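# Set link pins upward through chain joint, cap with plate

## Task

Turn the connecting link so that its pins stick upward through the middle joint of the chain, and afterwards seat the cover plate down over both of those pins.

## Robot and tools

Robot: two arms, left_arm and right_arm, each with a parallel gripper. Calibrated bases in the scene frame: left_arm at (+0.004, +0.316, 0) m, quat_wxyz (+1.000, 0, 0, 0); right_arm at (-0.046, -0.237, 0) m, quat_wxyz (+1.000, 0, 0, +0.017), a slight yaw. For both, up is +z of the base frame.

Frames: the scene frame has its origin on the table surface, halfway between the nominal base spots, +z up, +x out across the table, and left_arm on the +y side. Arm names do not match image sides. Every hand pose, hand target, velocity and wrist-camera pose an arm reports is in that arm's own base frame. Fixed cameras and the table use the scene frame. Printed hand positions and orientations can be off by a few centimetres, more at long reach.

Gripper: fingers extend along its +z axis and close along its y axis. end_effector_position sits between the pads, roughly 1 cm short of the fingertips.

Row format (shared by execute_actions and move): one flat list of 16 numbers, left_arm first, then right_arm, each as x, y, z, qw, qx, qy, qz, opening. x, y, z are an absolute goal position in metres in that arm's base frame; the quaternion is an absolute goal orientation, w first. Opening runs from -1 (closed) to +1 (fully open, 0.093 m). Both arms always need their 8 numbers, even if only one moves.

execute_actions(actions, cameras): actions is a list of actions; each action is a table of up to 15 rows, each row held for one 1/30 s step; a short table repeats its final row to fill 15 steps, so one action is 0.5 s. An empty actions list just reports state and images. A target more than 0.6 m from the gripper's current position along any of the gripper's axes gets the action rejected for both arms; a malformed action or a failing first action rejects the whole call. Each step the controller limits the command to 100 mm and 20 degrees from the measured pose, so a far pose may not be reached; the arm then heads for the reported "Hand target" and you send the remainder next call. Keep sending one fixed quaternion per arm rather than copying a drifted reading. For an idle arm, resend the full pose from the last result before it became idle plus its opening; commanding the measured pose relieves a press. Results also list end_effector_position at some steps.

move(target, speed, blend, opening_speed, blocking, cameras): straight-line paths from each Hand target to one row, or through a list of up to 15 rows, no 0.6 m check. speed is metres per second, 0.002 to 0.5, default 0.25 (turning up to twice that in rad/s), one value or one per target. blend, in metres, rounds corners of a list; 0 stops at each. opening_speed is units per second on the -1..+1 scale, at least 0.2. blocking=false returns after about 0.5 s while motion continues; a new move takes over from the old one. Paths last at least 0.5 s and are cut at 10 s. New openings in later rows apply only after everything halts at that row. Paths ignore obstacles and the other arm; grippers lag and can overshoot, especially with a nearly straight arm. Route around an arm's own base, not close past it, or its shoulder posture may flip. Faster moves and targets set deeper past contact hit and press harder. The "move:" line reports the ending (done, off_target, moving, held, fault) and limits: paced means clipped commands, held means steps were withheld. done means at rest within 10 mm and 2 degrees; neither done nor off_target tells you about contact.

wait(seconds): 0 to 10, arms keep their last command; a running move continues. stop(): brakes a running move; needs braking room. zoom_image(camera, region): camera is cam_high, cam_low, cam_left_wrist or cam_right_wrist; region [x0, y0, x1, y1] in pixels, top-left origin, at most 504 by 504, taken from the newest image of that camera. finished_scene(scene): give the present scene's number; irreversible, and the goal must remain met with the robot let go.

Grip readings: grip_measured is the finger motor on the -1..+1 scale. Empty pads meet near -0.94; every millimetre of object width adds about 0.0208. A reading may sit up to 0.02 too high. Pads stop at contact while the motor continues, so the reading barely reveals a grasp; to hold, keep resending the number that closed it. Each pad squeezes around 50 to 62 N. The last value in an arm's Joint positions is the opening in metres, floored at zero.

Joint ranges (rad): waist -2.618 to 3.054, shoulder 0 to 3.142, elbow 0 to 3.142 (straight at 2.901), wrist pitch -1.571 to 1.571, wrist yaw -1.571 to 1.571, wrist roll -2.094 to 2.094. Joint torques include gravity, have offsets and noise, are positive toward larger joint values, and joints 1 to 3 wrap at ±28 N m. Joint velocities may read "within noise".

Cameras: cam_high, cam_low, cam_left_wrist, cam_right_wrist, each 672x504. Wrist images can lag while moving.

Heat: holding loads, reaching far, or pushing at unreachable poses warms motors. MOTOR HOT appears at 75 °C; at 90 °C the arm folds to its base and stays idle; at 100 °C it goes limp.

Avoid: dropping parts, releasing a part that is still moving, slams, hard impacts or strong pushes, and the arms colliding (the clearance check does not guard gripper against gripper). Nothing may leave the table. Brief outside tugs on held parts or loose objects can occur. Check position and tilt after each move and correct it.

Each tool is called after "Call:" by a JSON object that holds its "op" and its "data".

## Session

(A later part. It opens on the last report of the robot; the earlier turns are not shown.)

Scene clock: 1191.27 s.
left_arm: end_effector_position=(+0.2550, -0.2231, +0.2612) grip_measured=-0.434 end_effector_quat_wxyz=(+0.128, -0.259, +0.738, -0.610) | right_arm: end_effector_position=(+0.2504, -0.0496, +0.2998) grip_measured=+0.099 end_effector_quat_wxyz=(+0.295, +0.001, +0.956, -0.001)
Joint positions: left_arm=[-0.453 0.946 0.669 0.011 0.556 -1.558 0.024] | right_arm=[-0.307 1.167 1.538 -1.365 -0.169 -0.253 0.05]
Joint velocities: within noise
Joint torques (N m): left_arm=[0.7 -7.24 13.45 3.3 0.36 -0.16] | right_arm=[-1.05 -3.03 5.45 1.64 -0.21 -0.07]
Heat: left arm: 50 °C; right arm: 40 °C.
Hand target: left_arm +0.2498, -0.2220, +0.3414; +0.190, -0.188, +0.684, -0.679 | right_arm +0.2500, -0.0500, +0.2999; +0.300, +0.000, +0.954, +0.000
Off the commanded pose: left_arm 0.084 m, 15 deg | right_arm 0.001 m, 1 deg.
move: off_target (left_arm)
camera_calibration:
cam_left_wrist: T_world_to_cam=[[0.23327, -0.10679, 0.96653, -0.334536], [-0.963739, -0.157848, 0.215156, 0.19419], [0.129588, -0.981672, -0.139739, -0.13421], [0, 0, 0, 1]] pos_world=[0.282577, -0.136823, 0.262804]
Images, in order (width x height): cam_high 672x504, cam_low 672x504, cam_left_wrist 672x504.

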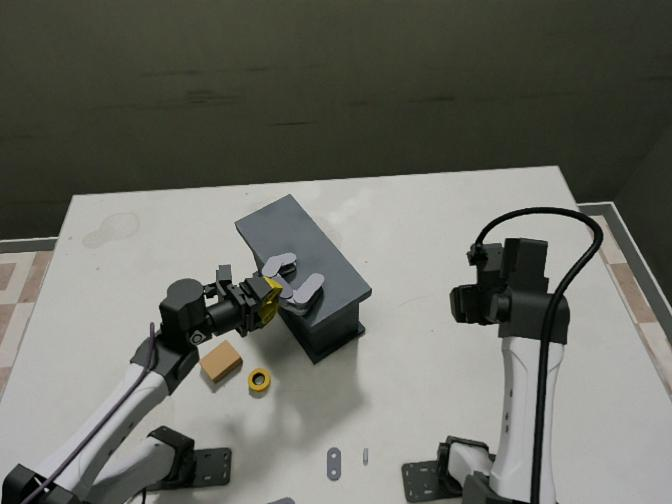

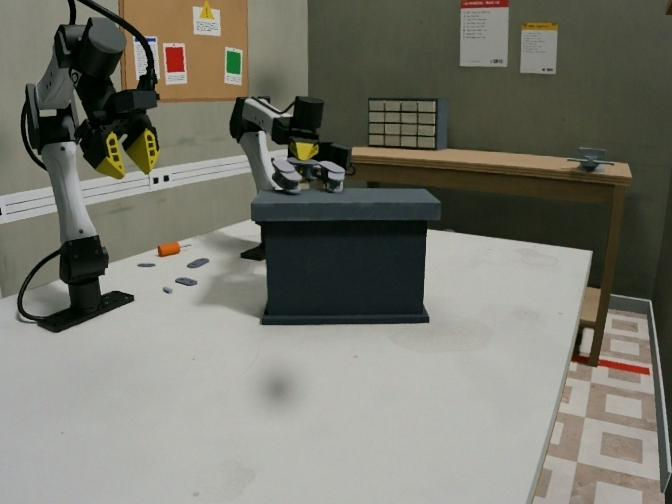

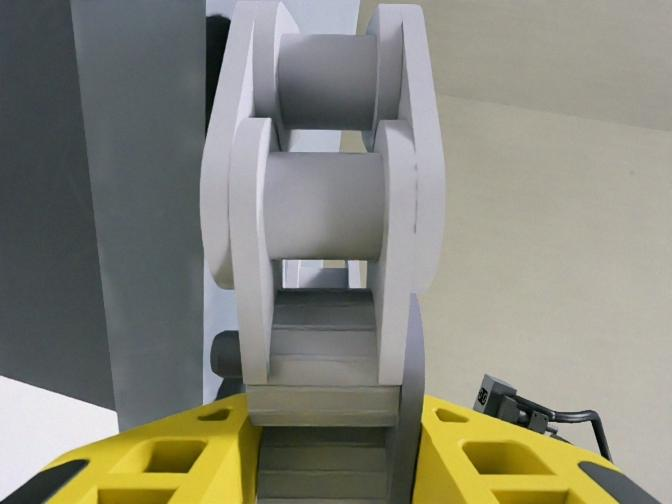

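Call:
{"op": "move", "data": {"target": [[0.2350,-0.1900,0.360,0.1300,-0.2600,0.7370,-0.6100,-0.7,0.25,-0.05,0.3,0.3,0,0.954,0,0.1]], "speed": 0.06, "cameras": ["cam_left_wrist","cam_high","cam_low"]}}

Call:
{"op": "zoom_image", "data": {"camera": "cam_low", "region": [220, 120, 380, 230]}}

Scene clock: 1206.77 s.
left_arm: end_effector_position=(+0.2212, -0.1736, +0.2751) grip_measured=-0.434 end_effector_quat_wxyz=(+0.059, -0.358, +0.777, -0.515) | right_arm: end_effector_position=(+0.2504, -0.0496, +0.2998) grip_measured=+0.099 end_effector_quat_wxyz=(+0.295, +0.001, +0.956, -0.001)
Joint positions: left_arm=[-0.31 0.874 0.953 -0.684 0.621 -1.506 0.024] | right_arm=[-0.307 1.167 1.538 -1.365 -0.169 -0.253 0.05]
Joint velocities: within noise
Joint torques (N m): left_arm=[0.7 -5.35 13.74 3.44 0.9 0.11] | right_arm=[-0.96 -2.97 5.29 1.71 -0.23 -0.07]
Heat: left arm: 56 °C; right arm: 40 °C.
Hand target: left_arm +0.2197, -0.1809, +0.3563; +0.133, -0.259, +0.742, -0.604 | right_arm +0.2500, -0.0500, +0.2999; +0.300, +0.000, +0.954, +0.000
Off the commanded pose: left_arm 0.088 m, 18 deg | right_arm 0.001 m, 1 deg.
move: off_target (left_arm)
camera_calibration:
cam_left_wrist: T_world_to_cam=[[0.502078, -0.197626, 0.841939, -0.375764], [-0.854892, -0.260526, 0.448649, 0.0603251], [0.130683, -0.945024, -0.299753, -0.0290966], [0, 0, 0, 1]] pos_world=[0.244036, -0.0860412, 0.280584]
Images, in order (width x height): cam_high 672x504, cam_low 672x504, cam_left_wrist 672x504.

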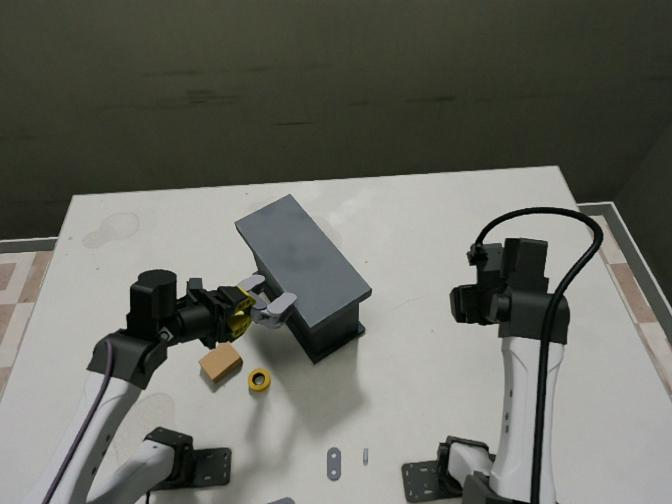

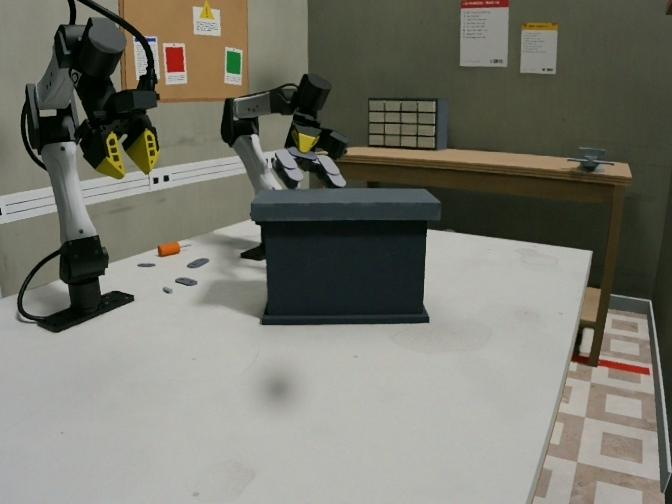

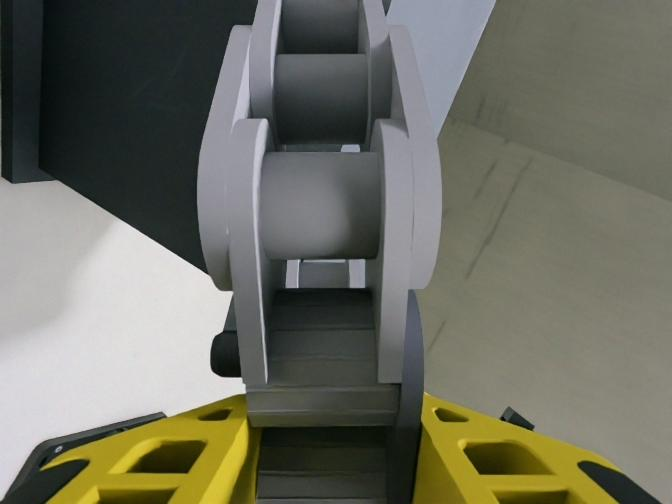

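Scaled by 3.150 from the camera's 672x504 image, which has a finer 960x720 frame.

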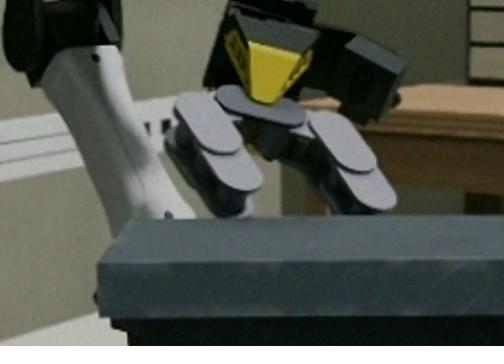

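Call:
{"op": "move", "data": {"target": [[0.2100,-0.1500,0.365,0.1300,-0.2600,0.7370,-0.6100,-0.7,0.25,-0.05,0.3,0.3,0,0.954,0,0.1],[0.2100,-0.1500,0.365,0.4176,0.1433,0.7682,-0.4633,-0.7,0.25,-0.05,0.3,0.3,0,0.954,0,0.1]], "speed": [0.1,0.25], "cameras": ["cam_left_wrist","cam_high","cam_low"]}}

Call:
{"op": "zoom_image", "data": {"camera": "cam_low", "region": [220, 80, 380, 230]}}

Scene clock: 1229.13 s.
left_arm: end_effector_position=(+0.2110, -0.1460, +0.3508) grip_measured=-0.698 end_effector_quat_wxyz=(+0.404, +0.123, +0.782, -0.459) | right_arm: end_effector_position=(+0.2504, -0.0496, +0.2998) grip_measured=+0.099 end_effector_quat_wxyz=(+0.295, +0.001, +0.956, -0.001)
Joint positions: left_arm=[-0.068 0.795 1.057 -0.677 0.894 -0.361 0.012] | right_arm=[-0.307 1.167 1.538 -1.365 -0.169 -0.253 0.05]
Joint velocities: within noise
Joint torques (N m): left_arm=[-1.03 0.47 8.08 1.96 0.36 -0.07] | right_arm=[-0.98 -2.73 5.19 1.63 -0.21 -0.07]
Heat: left arm: 59 °C; right arm: 40 °C.
Hand target: left_arm +0.2094, -0.1496, +0.3647; +0.418, +0.143, +0.768, -0.463 | right_arm +0.2500, -0.0500, +0.2999; +0.300, +0.000, +0.954, +0.000
Off the commanded pose: left_arm 0.015 m, 3 deg | right_arm 0.001 m, 1 deg.
move: off_target (left_arm); limits=paced
camera_calibration:
cam_left_wrist: T_world_to_cam=[[-0.558397, -0.538834, 0.630755, -0.180853], [-0.803369, 0.161642, -0.573123, 0.433998], [0.206862, -0.826759, -0.523142, 0.100537], [0, 0, 0, 1]] pos_world=[0.226875, -0.0844825, 0.415403]
Images, in order (width x height): cam_high 672x504, cam_low 672x504, cam_left_wrist 672x504.

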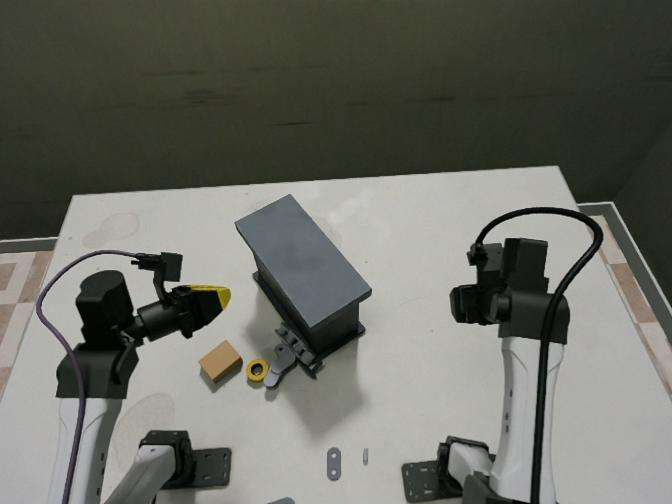

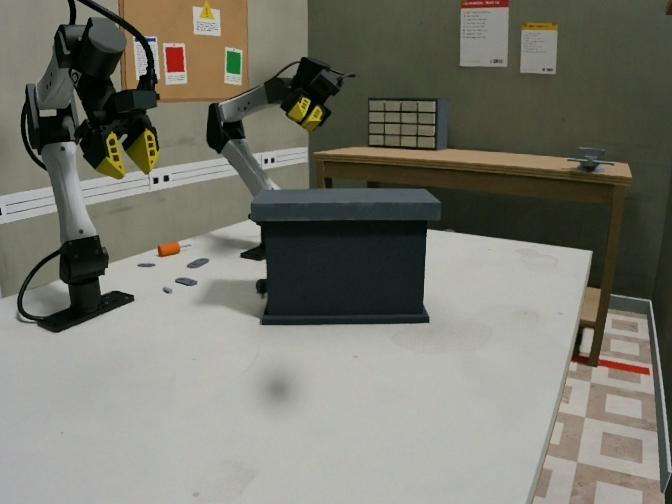

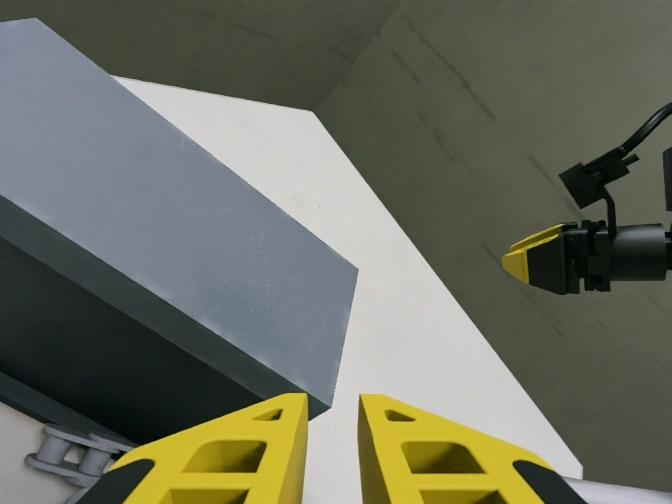

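Scaled by 3.150 from the camera's 672x504 image, which has a finer 960x720 frame.

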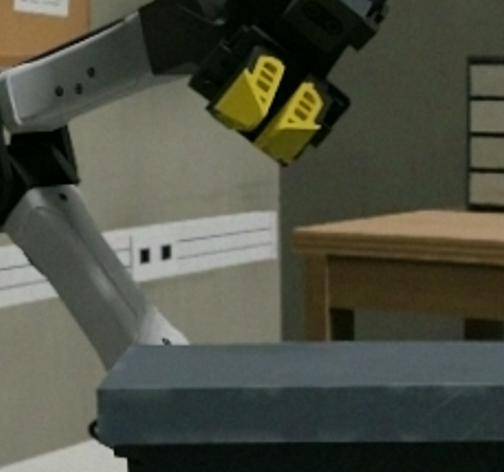

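Call:
{"op": "zoom_image", "data": {"camera": "cam_high", "region": [190, 300, 380, 420]}}

Call:
{"op": "move", "data": {"target": [0.15,-0.10,0.30,0.28,0.38,0.86,-0.12,0.3,0.25,-0.05,0.3,0.3,0,0.954,0,0.1], "cameras": ["cam_left_wrist","cam_high"]}}

Scaled by 2.653 from the camera's 672x504 image, which has a finer 960x720 frame.

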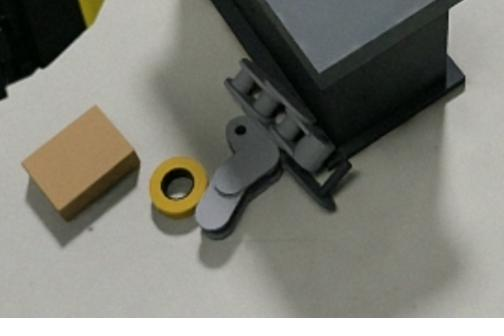

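Scene clock: 1235.37 s.
left_arm: end_effector_position=(+0.1480, -0.1003, +0.2922) grip_measured=+0.298 end_effector_quat_wxyz=(+0.273, +0.382, +0.874, -0.128) | right_arm: end_effector_position=(+0.2504, -0.0496, +0.2998) grip_measured=+0.099 end_effector_quat_wxyz=(+0.295, +0.001, +0.956, -0.001)
Joint positions: left_arm=[-0.314 0.931 1.42 -1.517 0.299 0.426 0.06] | right_arm=[-0.307 1.167 1.538 -1.365 -0.169 -0.253 0.05]
Joint velocities: within noise
Joint torques (N m): left_arm=[-1.02 0.61 7.3 1.31 0.04 -0.18] | right_arm=[-0.94 -3.02 5.34 1.62 -0.19 -0.06]
Heat: left arm: 55 °C; right arm: 40 °C.
Hand target: left_arm +0.1499, -0.1000, +0.3000; +0.284, +0.384, +0.870, -0.122 | right_arm +0.2500, -0.0500, +0.2999; +0.300, +0.000, +0.954, +0.000
Off the commanded pose: left_arm 0.008 m, 2 deg | right_arm 0.001 m, 1 deg.
move: done
camera_calibration:
cam_left_wrist: T_world_to_cam=[[-0.732718, -0.679811, 0.0313226, 0.0323997], [-0.671508, 0.714764, -0.195421, 0.268048], [0.110461, -0.164222, -0.980219, 0.334993], [0, 0, 0, 1]] pos_world=[0.166732, -0.114552, 0.379734]
Images, in order (width x height): cam_high 672x504, cam_left_wrist 672x504.

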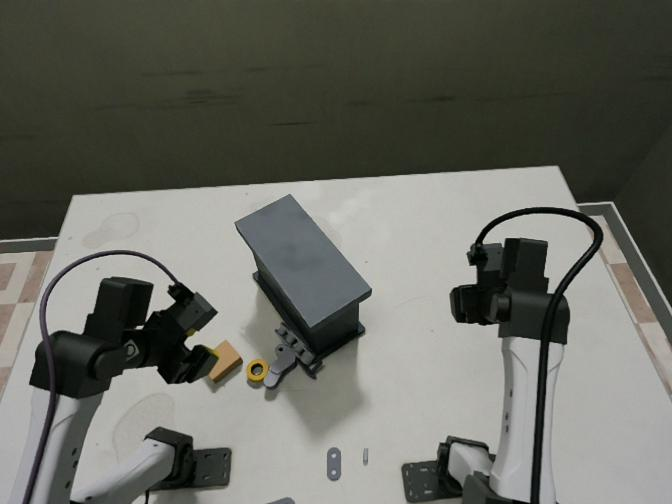

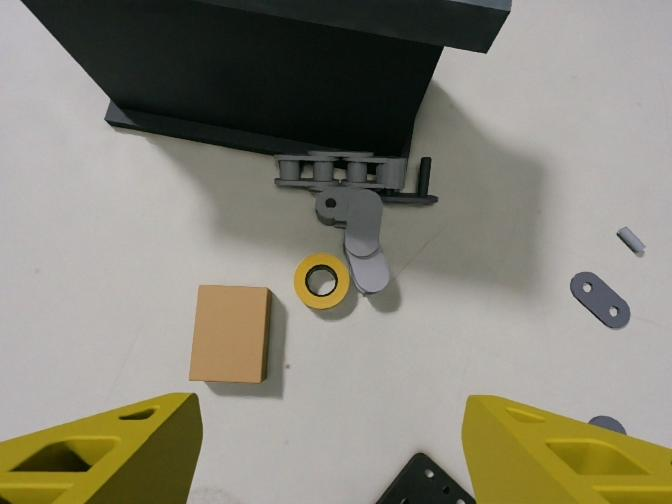

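Call:
{"op": "zoom_image", "data": {"camera": "cam_left_wrist", "region": [250, 130, 460, 320]}}

Scaled by 2.400 from the camera's 672x504 image, which has a finer 960x720 frame.

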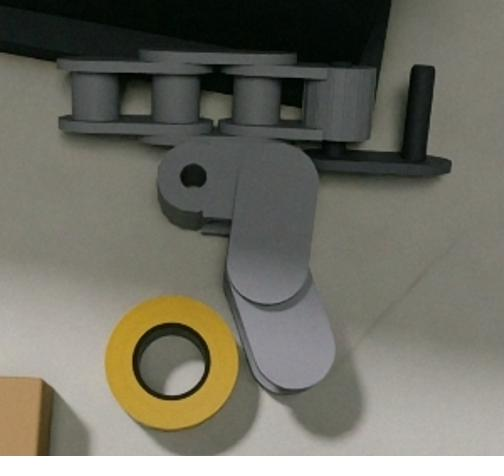

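Call:
{"op": "move", "data": {"target": [[0.15,-0.10,0.30,0.28,0.38,0.86,-0.12,0.3,0.20,0.15,0.22,0.4062,-0.2498,0.8712,0.1165,0.31],[0.12,-0.08,0.30,0.28,0.38,0.86,-0.12,0.3,0.2061,0.2238,0.12,0.4062,-0.2498,0.8712,0.1165,0.31]]}}

Scene clock: 1340.83 s.
left_arm: end_effector_position=(+0.1202, -0.0816, +0.3019) grip_measured=+0.298 end_effector_quat_wxyz=(+0.312, +0.374, +0.867, -0.106) | right_arm: end_effector_position=(+0.2070, +0.2238, +0.1246) grip_measured=+0.309 end_effector_quat_wxyz=(+0.408, -0.251, +0.870, +0.120)
Joint positions: left_arm=[-0.266 0.801 1.42 -1.572 0.284 0.457 0.06] | right_arm=[1.007 1.022 0.556 -0.277 0.334 0.297 0.06]
Joint velocities: within noise
Joint torques (N m): left_arm=[-1.24 1.26 3.81 1.45 0.03 -0.26] | right_arm=[0.51 -1.35 6.69 1.97 0.26 0.09]
Heat: left arm: 45 °C; right arm: 40 °C.
Hand target: left_arm +0.1203, -0.0808, +0.2997; +0.310, +0.374, +0.868, -0.102 | right_arm +0.2061, +0.2237, +0.1201; +0.406, -0.250, +0.871, +0.116
Off the commanded pose: left_arm 0.003 m, 4 deg | right_arm 0.005 m, 0 deg.
joint read past its limit (left arm) — joint 4 (wrist pitch), lower limit.
joint sent to its limit (left arm) — joint 4 (wrist pitch), lower limit. The joint targets are off in orientation, not in position.
move: off_target (left_arm)
camera_calibration:
cam_left_wrist: T_world_to_cam=[[-0.710152, -0.703214, -0.0342648, 0.0395491], [-0.674727, 0.693669, -0.252124, 0.253725], [0.201066, -0.155927, -0.967088, 0.336489], [0, 0, 0, 1]] pos_world=[0.131625, -0.0957219, 0.39074]
cam_right_wrist: T_world_to_cam=[[0.522776, -0.852465, 0.00300803, 0.0822732], [-0.775051, -0.476765, -0.414717, 0.356063], [0.354966, 0.214473, -0.909945, 0.0732564], [0, 0, 0, 1]] pos_world=[0.206953, 0.224182, 0.214077]

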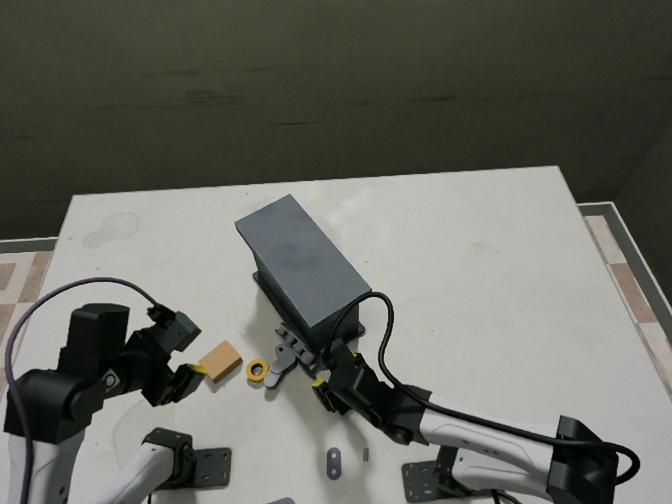

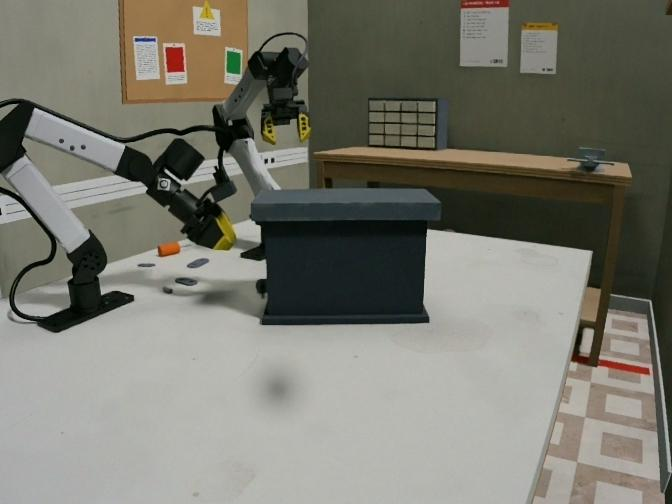

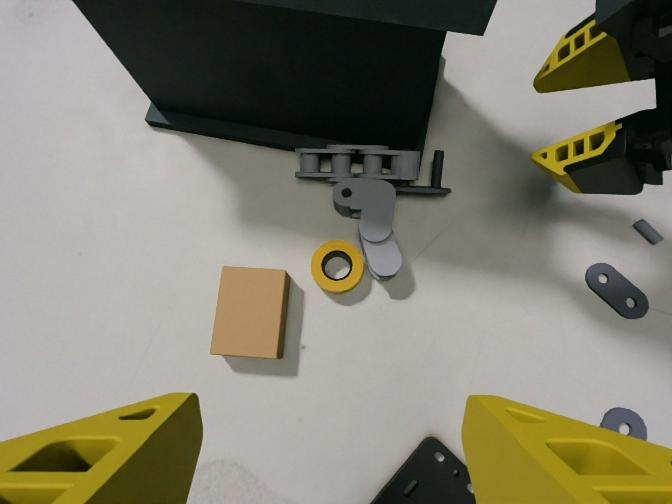

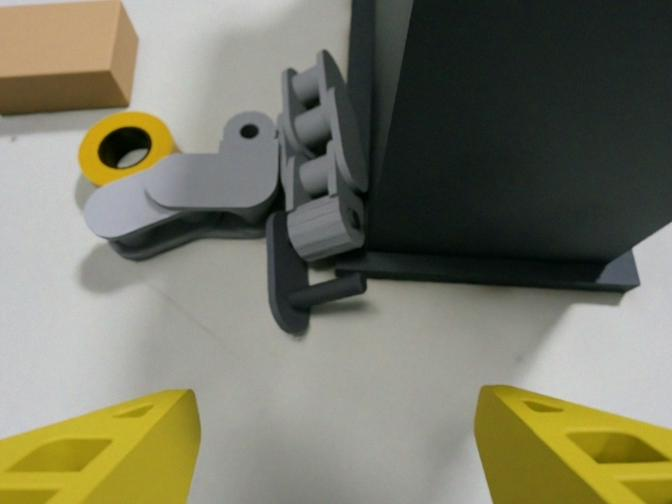

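Call:
{"op": "zoom_image", "data": {"camera": "cam_right_wrist", "region": [230, 30, 430, 350]}}

Scaled by 1.575 from the camera's 672x504 image, which has a finer 960x720 frame.

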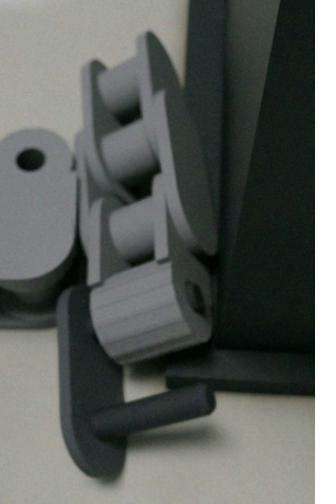

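Call:
{"op": "move", "data": {"target": [[0.12,-0.08,0.30,0.31,0.374,0.867,-0.102,0.3,0.2273,0.2318,0.070,0.3958,-0.3174,0.8489,0.1480,0.31]], "speed": 0.15, "cameras": ["cam_right_wrist","cam_left_wrist"]}}

Scene clock: 1376.70 s.
left_arm: end_effector_position=(+0.1202, -0.0816, +0.3019) grip_measured=+0.298 end_effector_quat_wxyz=(+0.312, +0.374, +0.867, -0.105) | right_arm: end_effector_position=(+0.2280, +0.2334, +0.0753) grip_measured=+0.309 end_effector_quat_wxyz=(+0.401, -0.314, +0.848, +0.148)
Joint positions: left_arm=[-0.266 0.801 1.42 -1.572 0.283 0.457 0.06] | right_arm=[0.855 1.198 0.417 0.088 0.113 0.093 0.06]
Joint velocities: within noise
Joint torques (N m): left_arm=[-0.38 0.98 3.74 1.45 0.07 -0.17] | right_arm=[-0.99 -2.32 6.11 2.12 -0.1 -0.1]
Heat: left arm: 44 °C; right arm: 41 °C.
Hand target: left_arm +0.1201, -0.0803, +0.2999; +0.312, +0.374, +0.868, -0.101 | right_arm +0.2271, +0.2317, +0.0700; +0.396, -0.317, +0.849, +0.148
Off the commanded pose: left_arm 0.003 m, 0 deg | right_arm 0.006 m, 1 deg.
joint read past its limit (left arm) — joint 4 (wrist pitch), lower limit.
joint sent to its limit (left arm) — joint 4 (wrist pitch), lower limit. The joint targets still meet the commanded pose.
move: done
camera_calibration:
cam_left_wrist: T_world_to_cam=[[-0.709994, -0.703361, -0.034534, 0.0396575], [-0.67486, 0.693596, -0.251971, 0.253664], [0.201179, -0.155592, -0.967118, 0.336502], [0, 0, 0, 1]] pos_world=[0.131647, -0.0956893, 0.390722]
cam_right_wrist: T_world_to_cam=[[0.641254, -0.767304, 0.00620129, 0.032504], [-0.694659, -0.583938, -0.420078, 0.363563], [0.325948, 0.265069, -0.907467, 0.0135298], [0, 0, 0, 1]] pos_world=[0.227299, 0.233653, 0.164801]
Images, in order (width x height): cam_left_wrist 672x504, cam_right_wrist 672x504.

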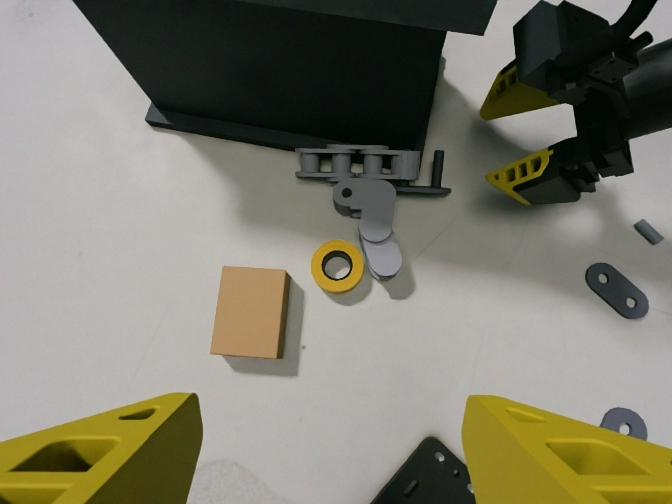

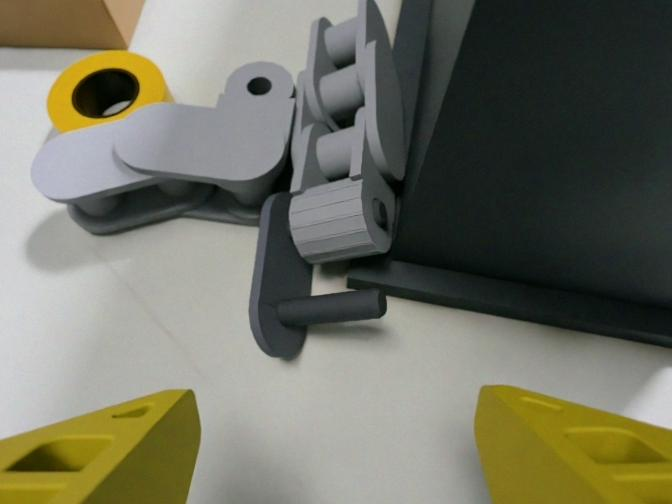

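Call:
{"op": "move", "data": {"target": [[0.12,-0.08,0.30,0.31,0.374,0.867,-0.102,0.3,0.2589,0.2660,0.028,0.3958,-0.3174,0.8489,0.1480,0.31]], "speed": 0.06, "cameras": ["cam_right_wrist","cam_left_wrist"]}}

Scene clock: 1399.77 s.
left_arm: end_effector_position=(+0.1202, -0.0816, +0.3019) grip_measured=+0.298 end_effector_quat_wxyz=(+0.312, +0.374, +0.867, -0.105) | right_arm: end_effector_position=(+0.2542, +0.2620, +0.0256) grip_measured=+0.309 end_effector_quat_wxyz=(+0.392, -0.316, +0.852, +0.144)
Joint positions: left_arm=[-0.266 0.801 1.42 -1.572 0.283 0.457 0.06] | right_arm=[0.851 1.573 0.457 0.402 0.109 0.09 0.06]
Joint velocities: within noise
Joint torques (N m): left_arm=[-0.38 0.96 3.74 1.45 0.07 -0.17] | right_arm=[-0.87 -3.88 7.21 2.06 -0.07 -0.08]
Heat: left arm: 44 °C; right arm: 41 °C.
Hand target: left_arm +0.1201, -0.0803, +0.2999; +0.312, +0.374, +0.868, -0.101 | right_arm +0.2588, +0.2659, +0.0281; +0.396, -0.317, +0.849, +0.148
Off the commanded pose: left_arm 0.003 m, 0 deg | right_arm 0.007 m, 1 deg.
joint read past its limit (left arm) — joint 4 (wrist pitch), lower limit.
joint sent to its limit (left arm) — joint 4 (wrist pitch), lower limit. The joint targets still meet the commanded pose.
move: done
camera_calibration:
cam_left_wrist: T_world_to_cam=[[-0.709994, -0.703361, -0.034534, 0.0396575], [-0.67486, 0.693596, -0.251971, 0.253664], [0.201179, -0.155592, -0.967118, 0.336502], [0, 0, 0, 1]] pos_world=[0.131647, -0.0956893, 0.390722]
cam_right_wrist: T_world_to_cam=[[0.64178, -0.766827, 0.00972187, 0.0375872], [-0.700168, -0.59107, -0.400501, 0.380342], [0.312861, 0.250227, -0.916245, -0.0402419], [0, 0, 0, 1]] pos_world=[0.254771, 0.263701, 0.115091]
Images, in order (width x height): cam_left_wrist 672x504, cam_right_wrist 672x504.

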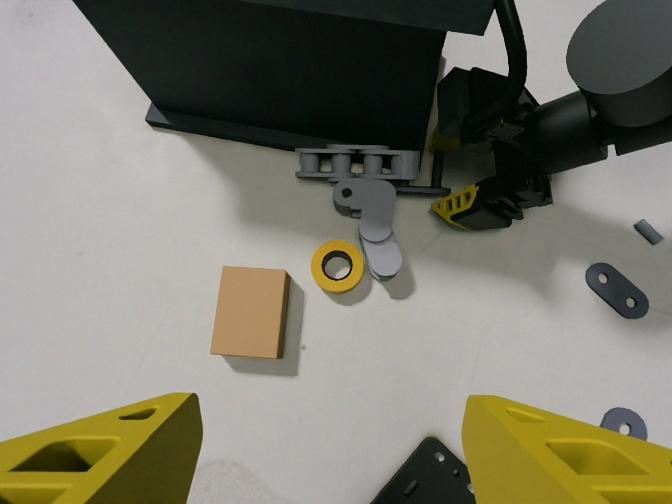

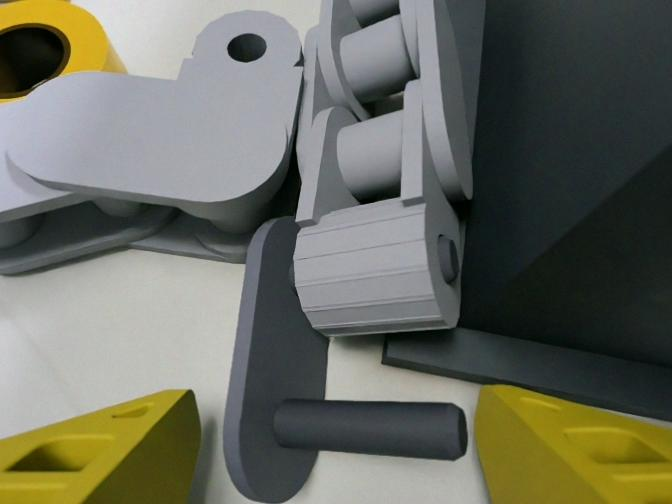

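Call:
{"op": "move", "data": {"target": [[0.12,-0.08,0.30,0.31,0.374,0.867,-0.102,0.3,0.2600,0.2675,0.028,0.3958,-0.3174,0.8489,0.1480,-0.6]], "speed": 0.06, "opening_speed": 0.5, "cameras": ["cam_right_wrist","cam_left_wrist"]}}

Scene clock: 1406.80 s.
left_arm: end_effector_position=(+0.1202, -0.0816, +0.3019) grip_measured=+0.298 end_effector_quat_wxyz=(+0.312, +0.374, +0.867, -0.105) | right_arm: end_effector_position=(+0.2553, +0.2636, +0.0254) grip_measured=-0.201 end_effector_quat_wxyz=(+0.392, -0.317, +0.852, +0.144)
Joint positions: left_arm=[-0.266 0.801 1.42 -1.572 0.283 0.457 0.06] | right_arm=[0.851 1.581 0.464 0.403 0.108 0.09 0.036]
Joint velocities: within noise
Joint torques (N m): left_arm=[-0.39 0.96 3.75 1.45 0.07 -0.17] | right_arm=[-0.88 -4.31 7.45 2.02 -0.08 -0.09]
Heat: left arm: 43 °C; right arm: 42 °C.
Hand target: left_arm +0.1201, -0.0803, +0.2999; +0.312, +0.374, +0.868, -0.101 | right_arm +0.2599, +0.2674, +0.0280; +0.396, -0.317, +0.849, +0.148
Off the commanded pose: left_arm 0.003 m, 0 deg | right_arm 0.007 m, 1 deg.
joint read past its limit (left arm) — joint 4 (wrist pitch), lower limit.
joint sent to its limit (left arm) — joint 4 (wrist pitch), lower limit. The joint targets still meet the commanded pose.
move: done
camera_calibration:
cam_left_wrist: T_world_to_cam=[[-0.709994, -0.703361, -0.034534, 0.0396575], [-0.67486, 0.693596, -0.251971, 0.253664], [0.201179, -0.155592, -0.967118, 0.336502], [0, 0, 0, 1]] pos_world=[0.131647, -0.0956893, 0.390722]
cam_right_wrist: T_world_to_cam=[[0.642449, -0.766276, 0.00898099, 0.0377742], [-0.699883, -0.591477, -0.400398, 0.381993], [0.312128, 0.25095, -0.916297, -0.0411777], [0, 0, 0, 1]] pos_world=[0.255935, 0.265219, 0.114879]
Images, in order (width x height): cam_left_wrist 672x504, cam_right_wrist 672x504.

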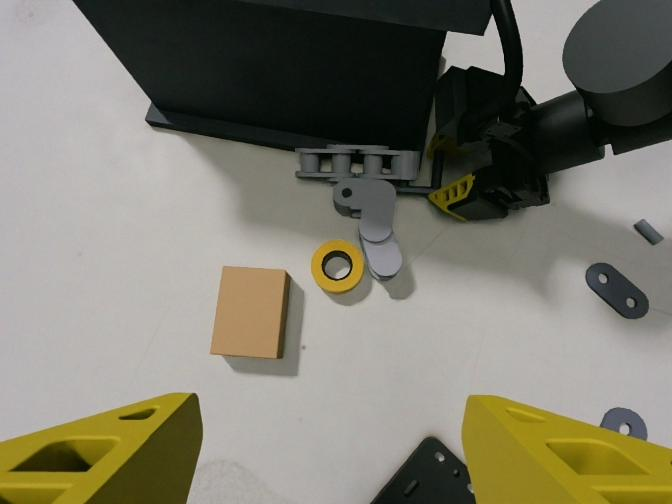

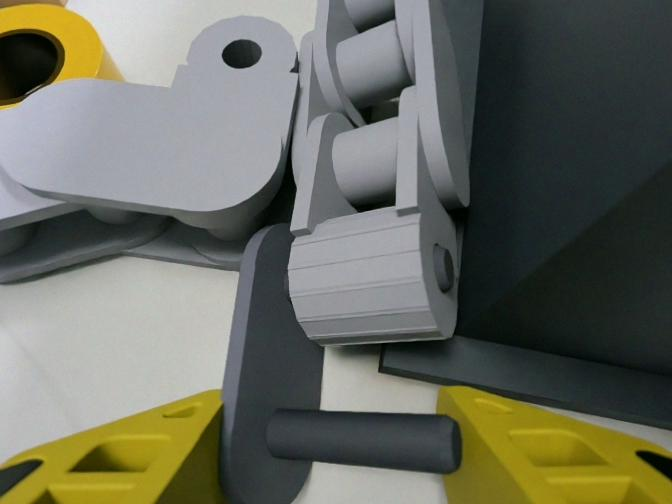

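Call:
{"op": "move", "data": {"target": [[0.12,-0.08,0.30,0.31,0.374,0.867,-0.102,0.3,0.2130,0.2275,0.040,0.3958,-0.3174,0.8489,0.1480,-0.7]], "speed": 0.06, "cameras": ["cam_right_wrist","cam_left_wrist"]}}

Scene clock: 1416.27 s.
left_arm: end_effector_position=(+0.1202, -0.0816, +0.3019) grip_measured=+0.298 end_effector_quat_wxyz=(+0.312, +0.374, +0.867, -0.105) | right_arm: end_effector_position=(+0.2176, +0.2324, +0.0449) grip_measured=-0.699 end_effector_quat_wxyz=(+0.404, -0.318, +0.844, +0.155)
Joint positions: left_arm=[-0.266 0.801 1.42 -1.572 0.283 0.457 0.06] | right_arm=[0.883 1.277 0.3 0.296 0.122 0.105 0.012]
Joint velocities: within noise
Joint torques (N m): left_arm=[-0.39 0.98 3.74 1.46 0.08 -0.16] | right_arm=[0.29 -4.55 5.37 1.72 0.14 0.1]
Heat: left arm: 43 °C; right arm: 42 °C.
Hand target: left_arm +0.1201, -0.0803, +0.2999; +0.312, +0.374, +0.868, -0.101 | right_arm +0.2132, +0.2275, +0.0398; +0.396, -0.317, +0.849, +0.148
Off the commanded pose: left_arm 0.003 m, 0 deg | right_arm 0.008 m, 1 deg.
joint read past its limit (left arm) — joint 4 (wrist pitch), lower limit.
joint sent to its limit (left arm) — joint 4 (wrist pitch), lower limit. The joint targets still meet the commanded pose.
move: done
camera_calibration:
cam_left_wrist: T_world_to_cam=[[-0.709994, -0.703361, -0.034534, 0.0396575], [-0.67486, 0.693596, -0.251971, 0.253664], [0.201179, -0.155592, -0.967118, 0.336502], [0, 0, 0, 1]] pos_world=[0.131647, -0.0956893, 0.390722]
cam_right_wrist: T_world_to_cam=[[0.651288, -0.75883, 0.00108292, 0.03468], [-0.684288, -0.587926, -0.431385, 0.342151], [0.327985, 0.280215, -0.902167, -0.0146279], [0, 0, 0, 1]] pos_world=[0.216341, 0.231575, 0.134365]
Images, in order (width x height): cam_left_wrist 672x504, cam_right_wrist 672x504.

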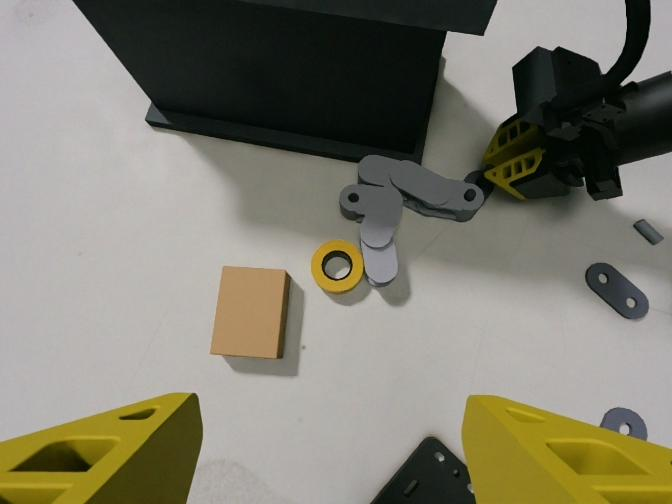

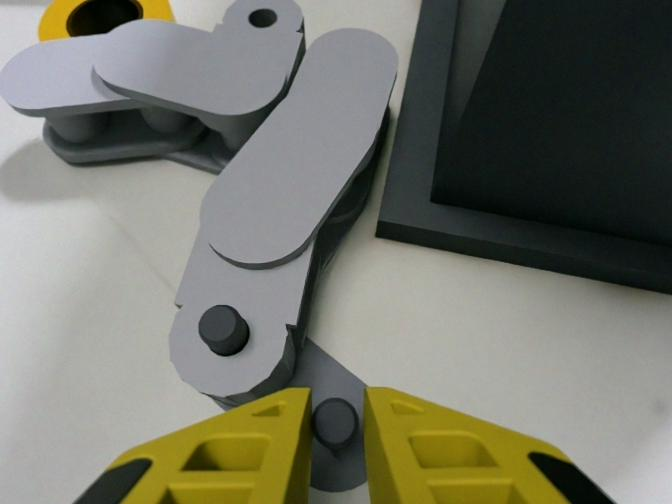

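Call:
{"op": "move", "data": {"target": [[0.12,-0.08,0.30,0.31,0.374,0.867,-0.102,0.3,0.2170,0.2318,0.045,0.403,-0.318,0.845,0.155,-0.3],[0.12,-0.08,0.30,0.31,0.374,0.867,-0.102,0.3,0.175,0.190,0.16,0.3958,-0.3174,0.8489,0.1480,0.3]], "speed": [0.05,0.12], "cameras": ["cam_right_wrist","cam_left_wrist"]}}

Call:
{"op": "zoom_image", "data": {"camera": "cam_left_wrist", "region": [290, 130, 510, 310]}}

Call:
{"op": "zoom_image", "data": {"camera": "cam_right_wrist", "region": [150, 60, 450, 360]}}

Scene clock: 1428.03 s.
left_arm: end_effector_position=(+0.1202, -0.0816, +0.3019) grip_measured=+0.298 end_effector_quat_wxyz=(+0.312, +0.374, +0.867, -0.105) | right_arm: end_effector_position=(+0.1763, +0.1910, +0.1568) grip_measured=+0.298 end_effector_quat_wxyz=(+0.398, -0.319, +0.847, +0.151)
Joint positions: left_arm=[-0.266 0.801 1.42 -1.572 0.283 0.457 0.06] | right_arm=[0.927 0.734 0.58 -0.549 0.158 0.135 0.06]
Joint velocities: within noise
Joint torques (N m): left_arm=[-0.38 0.96 3.73 1.45 0.07 -0.17] | right_arm=[0.31 -0.18 9.55 1.65 0.13 0.1]
Heat: left arm: 43 °C; right arm: 42 °C.
Hand target: left_arm +0.1201, -0.0803, +0.2999; +0.312, +0.374, +0.868, -0.101 | right_arm +0.1751, +0.1900, +0.1600; +0.396, -0.317, +0.849, +0.148
Off the commanded pose: left_arm 0.003 m, 0 deg | right_arm 0.004 m, 0 deg.
joint read past its limit (left arm) — joint 4 (wrist pitch), lower limit.
joint sent to its limit (left arm) — joint 4 (wrist pitch), lower limit. The joint targets still meet the commanded pose.
move: done
camera_calibration:
cam_left_wrist: T_world_to_cam=[[-0.709994, -0.703361, -0.034534, 0.0396575], [-0.67486, 0.693596, -0.251971, 0.253664], [0.201179, -0.155592, -0.967118, 0.336502], [0, 0, 0, 1]] pos_world=[0.131647, -0.0956893, 0.390722]
cam_right_wrist: T_world_to_cam=[[0.649783, -0.760107, 0.0044137, 0.0299967], [-0.690104, -0.592355, -0.415779, 0.337226], [0.318651, 0.26712, -0.909455, 0.116735], [0, 0, 0, 1]] pos_world=[0.176032, 0.191376, 0.246244]
Images, in order (width x height): cam_left_wrist 672x504, cam_right_wrist 672x504.

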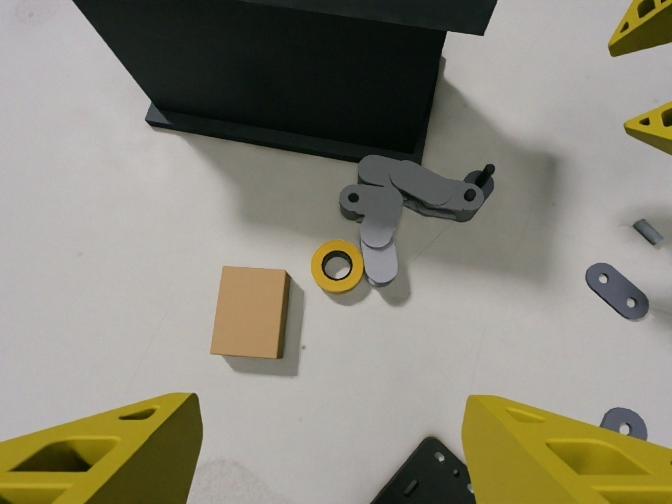

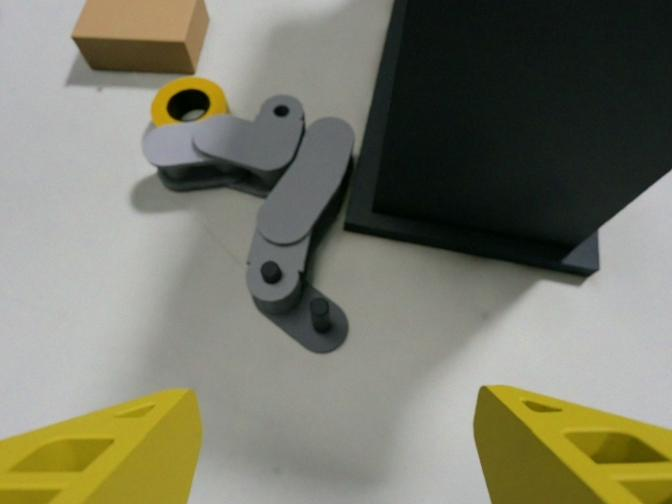

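Scaled by 2.291 from the camera's 672x504 image, which has a finer 960x720 frame.

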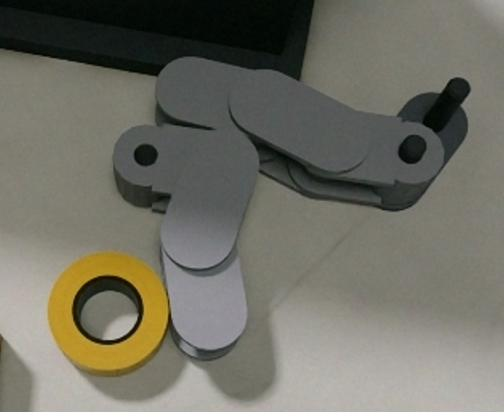

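Scaled by 1.680 from the camera's 672x504 image, which has a finer 960x720 frame.

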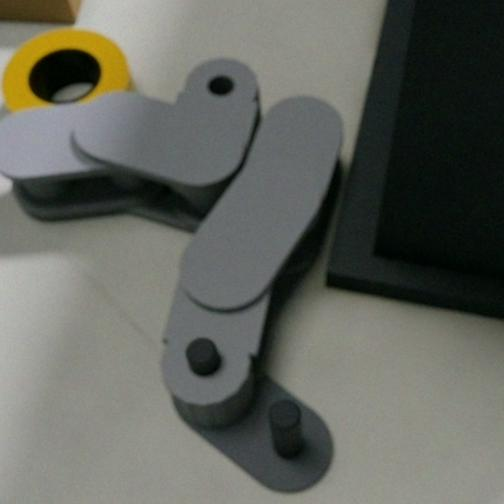

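Call:
{"op": "move", "data": {"target": [[0.12,-0.08,0.30,0.31,0.374,0.867,-0.102,0.3,0.2197,0.2314,0.10,0,-0.7314,0.6820,0,-0.3]], "cameras": ["cam_right_wrist","cam_left_wrist"]}}

Scene clock: 1510.87 s.
left_arm: end_effector_position=(+0.1202, -0.0816, +0.3019) grip_measured=+0.298 end_effector_quat_wxyz=(+0.312, +0.374, +0.867, -0.105) | right_arm: end_effector_position=(+0.2196, +0.2314, +0.0997) grip_measured=-0.299 end_effector_quat_wxyz=(-0.008, +0.726, -0.687, -0.006)
Joint positions: left_arm=[-0.266 0.801 1.42 -1.572 0.283 0.457 0.06] | right_arm=[0.805 1.742 1.376 -1.189 -0.012 -0.821 0.031]
Joint velocities: within noise
Joint torques (N m): left_arm=[-0.38 0.96 3.74 1.45 0.07 -0.16] | right_arm=[0.31 -6.3 8.14 0.21 0.04 -0.11]
Heat: left arm: 42 °C; right arm: 47 °C.
Hand target: left_arm +0.1201, -0.0803, +0.2999; +0.312, +0.374, +0.868, -0.101 | right_arm +0.2197, +0.2314, +0.1001; -0.001, +0.731, -0.682, +0.000
Off the commanded pose: left_arm 0.003 m, 0 deg | right_arm 0.000 m, 1 deg.
joint read past its limit (left arm) — joint 4 (wrist pitch), lower limit.
joint sent to its limit (left arm) — joint 4 (wrist pitch), lower limit. The joint targets still meet the commanded pose.
move: done
camera_calibration:
cam_left_wrist: T_world_to_cam=[[-0.709994, -0.703361, -0.034534, 0.0396575], [-0.67486, 0.693596, -0.251971, 0.253664], [0.201179, -0.155592, -0.967118, 0.336502], [0, 0, 0, 1]] pos_world=[0.131647, -0.0956893, 0.390722]
cam_right_wrist: T_world_to_cam=[[0.99849, 0.0520471, 0.0175659, -0.233037], [0.0399955, -0.908025, 0.417002, 0.197006], [0.0376541, -0.41567, -0.908736, 0.259903], [0, 0, 0, 1]] pos_world=[0.21502, 0.299049, 0.158124]
Images, in order (width x height): cam_left_wrist 672x504, cam_right_wrist 672x504.

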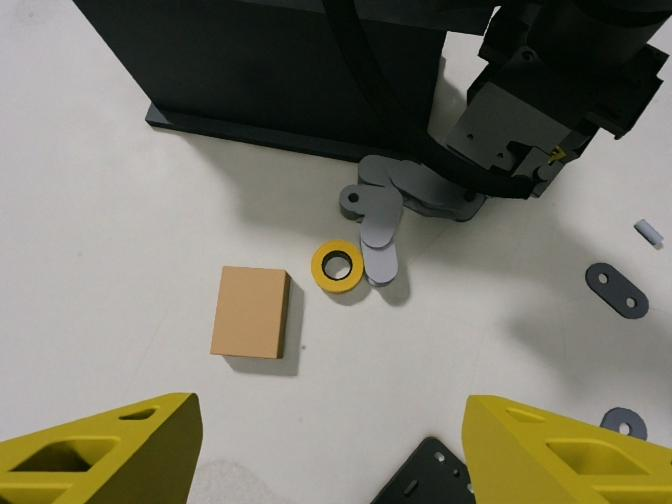

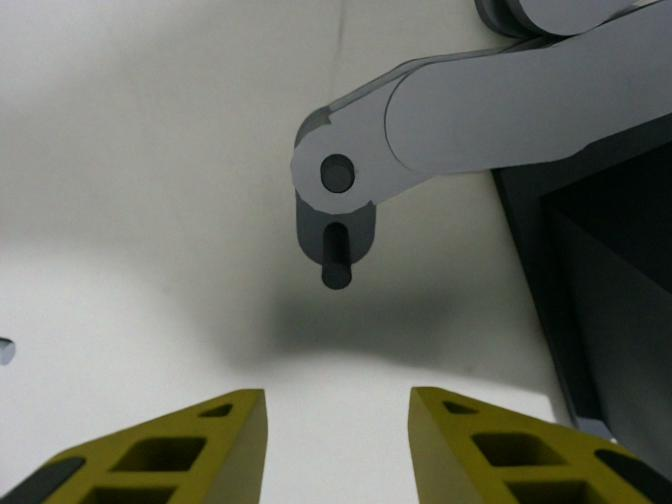

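Call:
{"op": "move", "data": {"target": [[0.12,-0.08,0.30,0.31,0.374,0.867,-0.102,0.3,0.2202,0.2300,0.024,0,-0.7314,0.6820,0,-0.3],[0.12,-0.08,0.30,0.31,0.374,0.867,-0.102,0.3,0.2202,0.2300,0.024,0,-0.7314,0.6820,0,-0.85],[0.12,-0.08,0.30,0.31,0.374,0.867,-0.102,0.3,0.2000,0.155,0.024,0,-0.7314,0.6820,0,-0.85]], "speed": [0.08,0.05,0.05], "cameras": ["cam_right_wrist","cam_left_wrist"]}}

Scene clock: 1522.97 s.
left_arm: end_effector_position=(+0.1202, -0.0816, +0.3019) grip_measured=+0.298 end_effector_quat_wxyz=(+0.312, +0.374, +0.867, -0.105) | right_arm: end_effector_position=(+0.2037, +0.1664, +0.0291) grip_measured=-0.836 end_effector_quat_wxyz=(-0.019, +0.730, -0.683, -0.011)
Joint positions: left_arm=[-0.266 0.801 1.42 -1.572 0.283 0.457 0.06] | right_arm=[0.667 1.592 0.918 -0.861 -0.028 -0.97 0.005]
Joint velocities: within noise
Joint torques (N m): left_arm=[-0.39 0.95 3.75 1.45 0.07 -0.17] | right_arm=[-0.75 -5.55 4.46 0.29 0.18 -0.09]
Heat: left arm: 41 °C; right arm: 46 °C.
Hand target: left_arm +0.1201, -0.0803, +0.2999; +0.312, +0.374, +0.868, -0.101 | right_arm +0.1999, +0.1552, +0.0242; +0.000, +0.731, -0.682, +0.000
Off the commanded pose: left_arm 0.003 m, 0 deg | right_arm 0.013 m, 3 deg.
joint read past its limit (left arm) — joint 4 (wrist pitch), lower limit.
joint sent to its limit (left arm) — joint 4 (wrist pitch), lower limit. The joint targets still meet the commanded pose.
move: off_target (right_arm); target 2's new opening was sent with right_arm's hand 0.014 m and 2 deg from that target
camera_calibration:
cam_left_wrist: T_world_to_cam=[[-0.709994, -0.703361, -0.034534, 0.0396575], [-0.67486, 0.693596, -0.251971, 0.253664], [0.201179, -0.155592, -0.967118, 0.336502], [0, 0, 0, 1]] pos_world=[0.131647, -0.0956893, 0.390722]
cam_right_wrist: T_world_to_cam=[[0.997671, 0.0625103, 0.0272971, -0.214402], [0.0466563, -0.917313, 0.395423, 0.168927], [0.049758, -0.393229, -0.918093, 0.163373], [0, 0, 0, 1]] pos_world=[0.197892, 0.232605, 0.0890468]
Images, in order (width x height): cam_left_wrist 672x504, cam_right_wrist 672x504.

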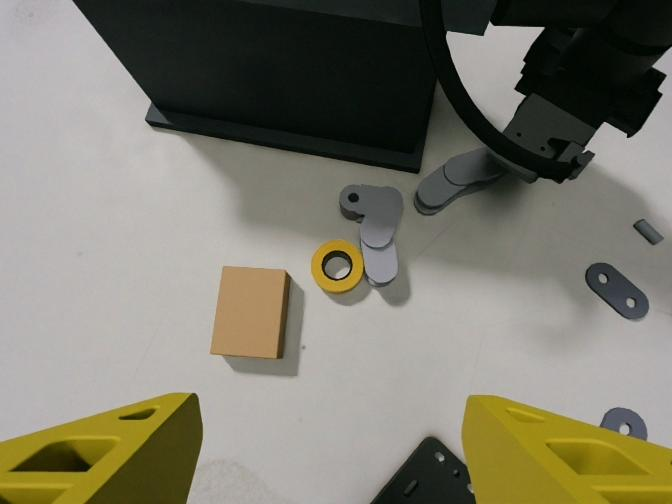

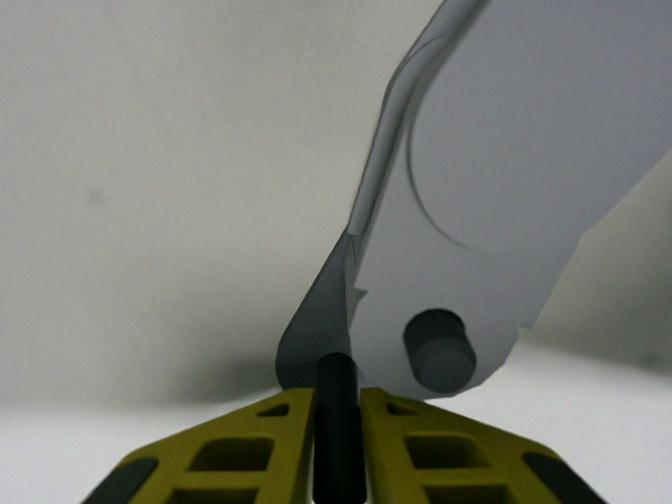

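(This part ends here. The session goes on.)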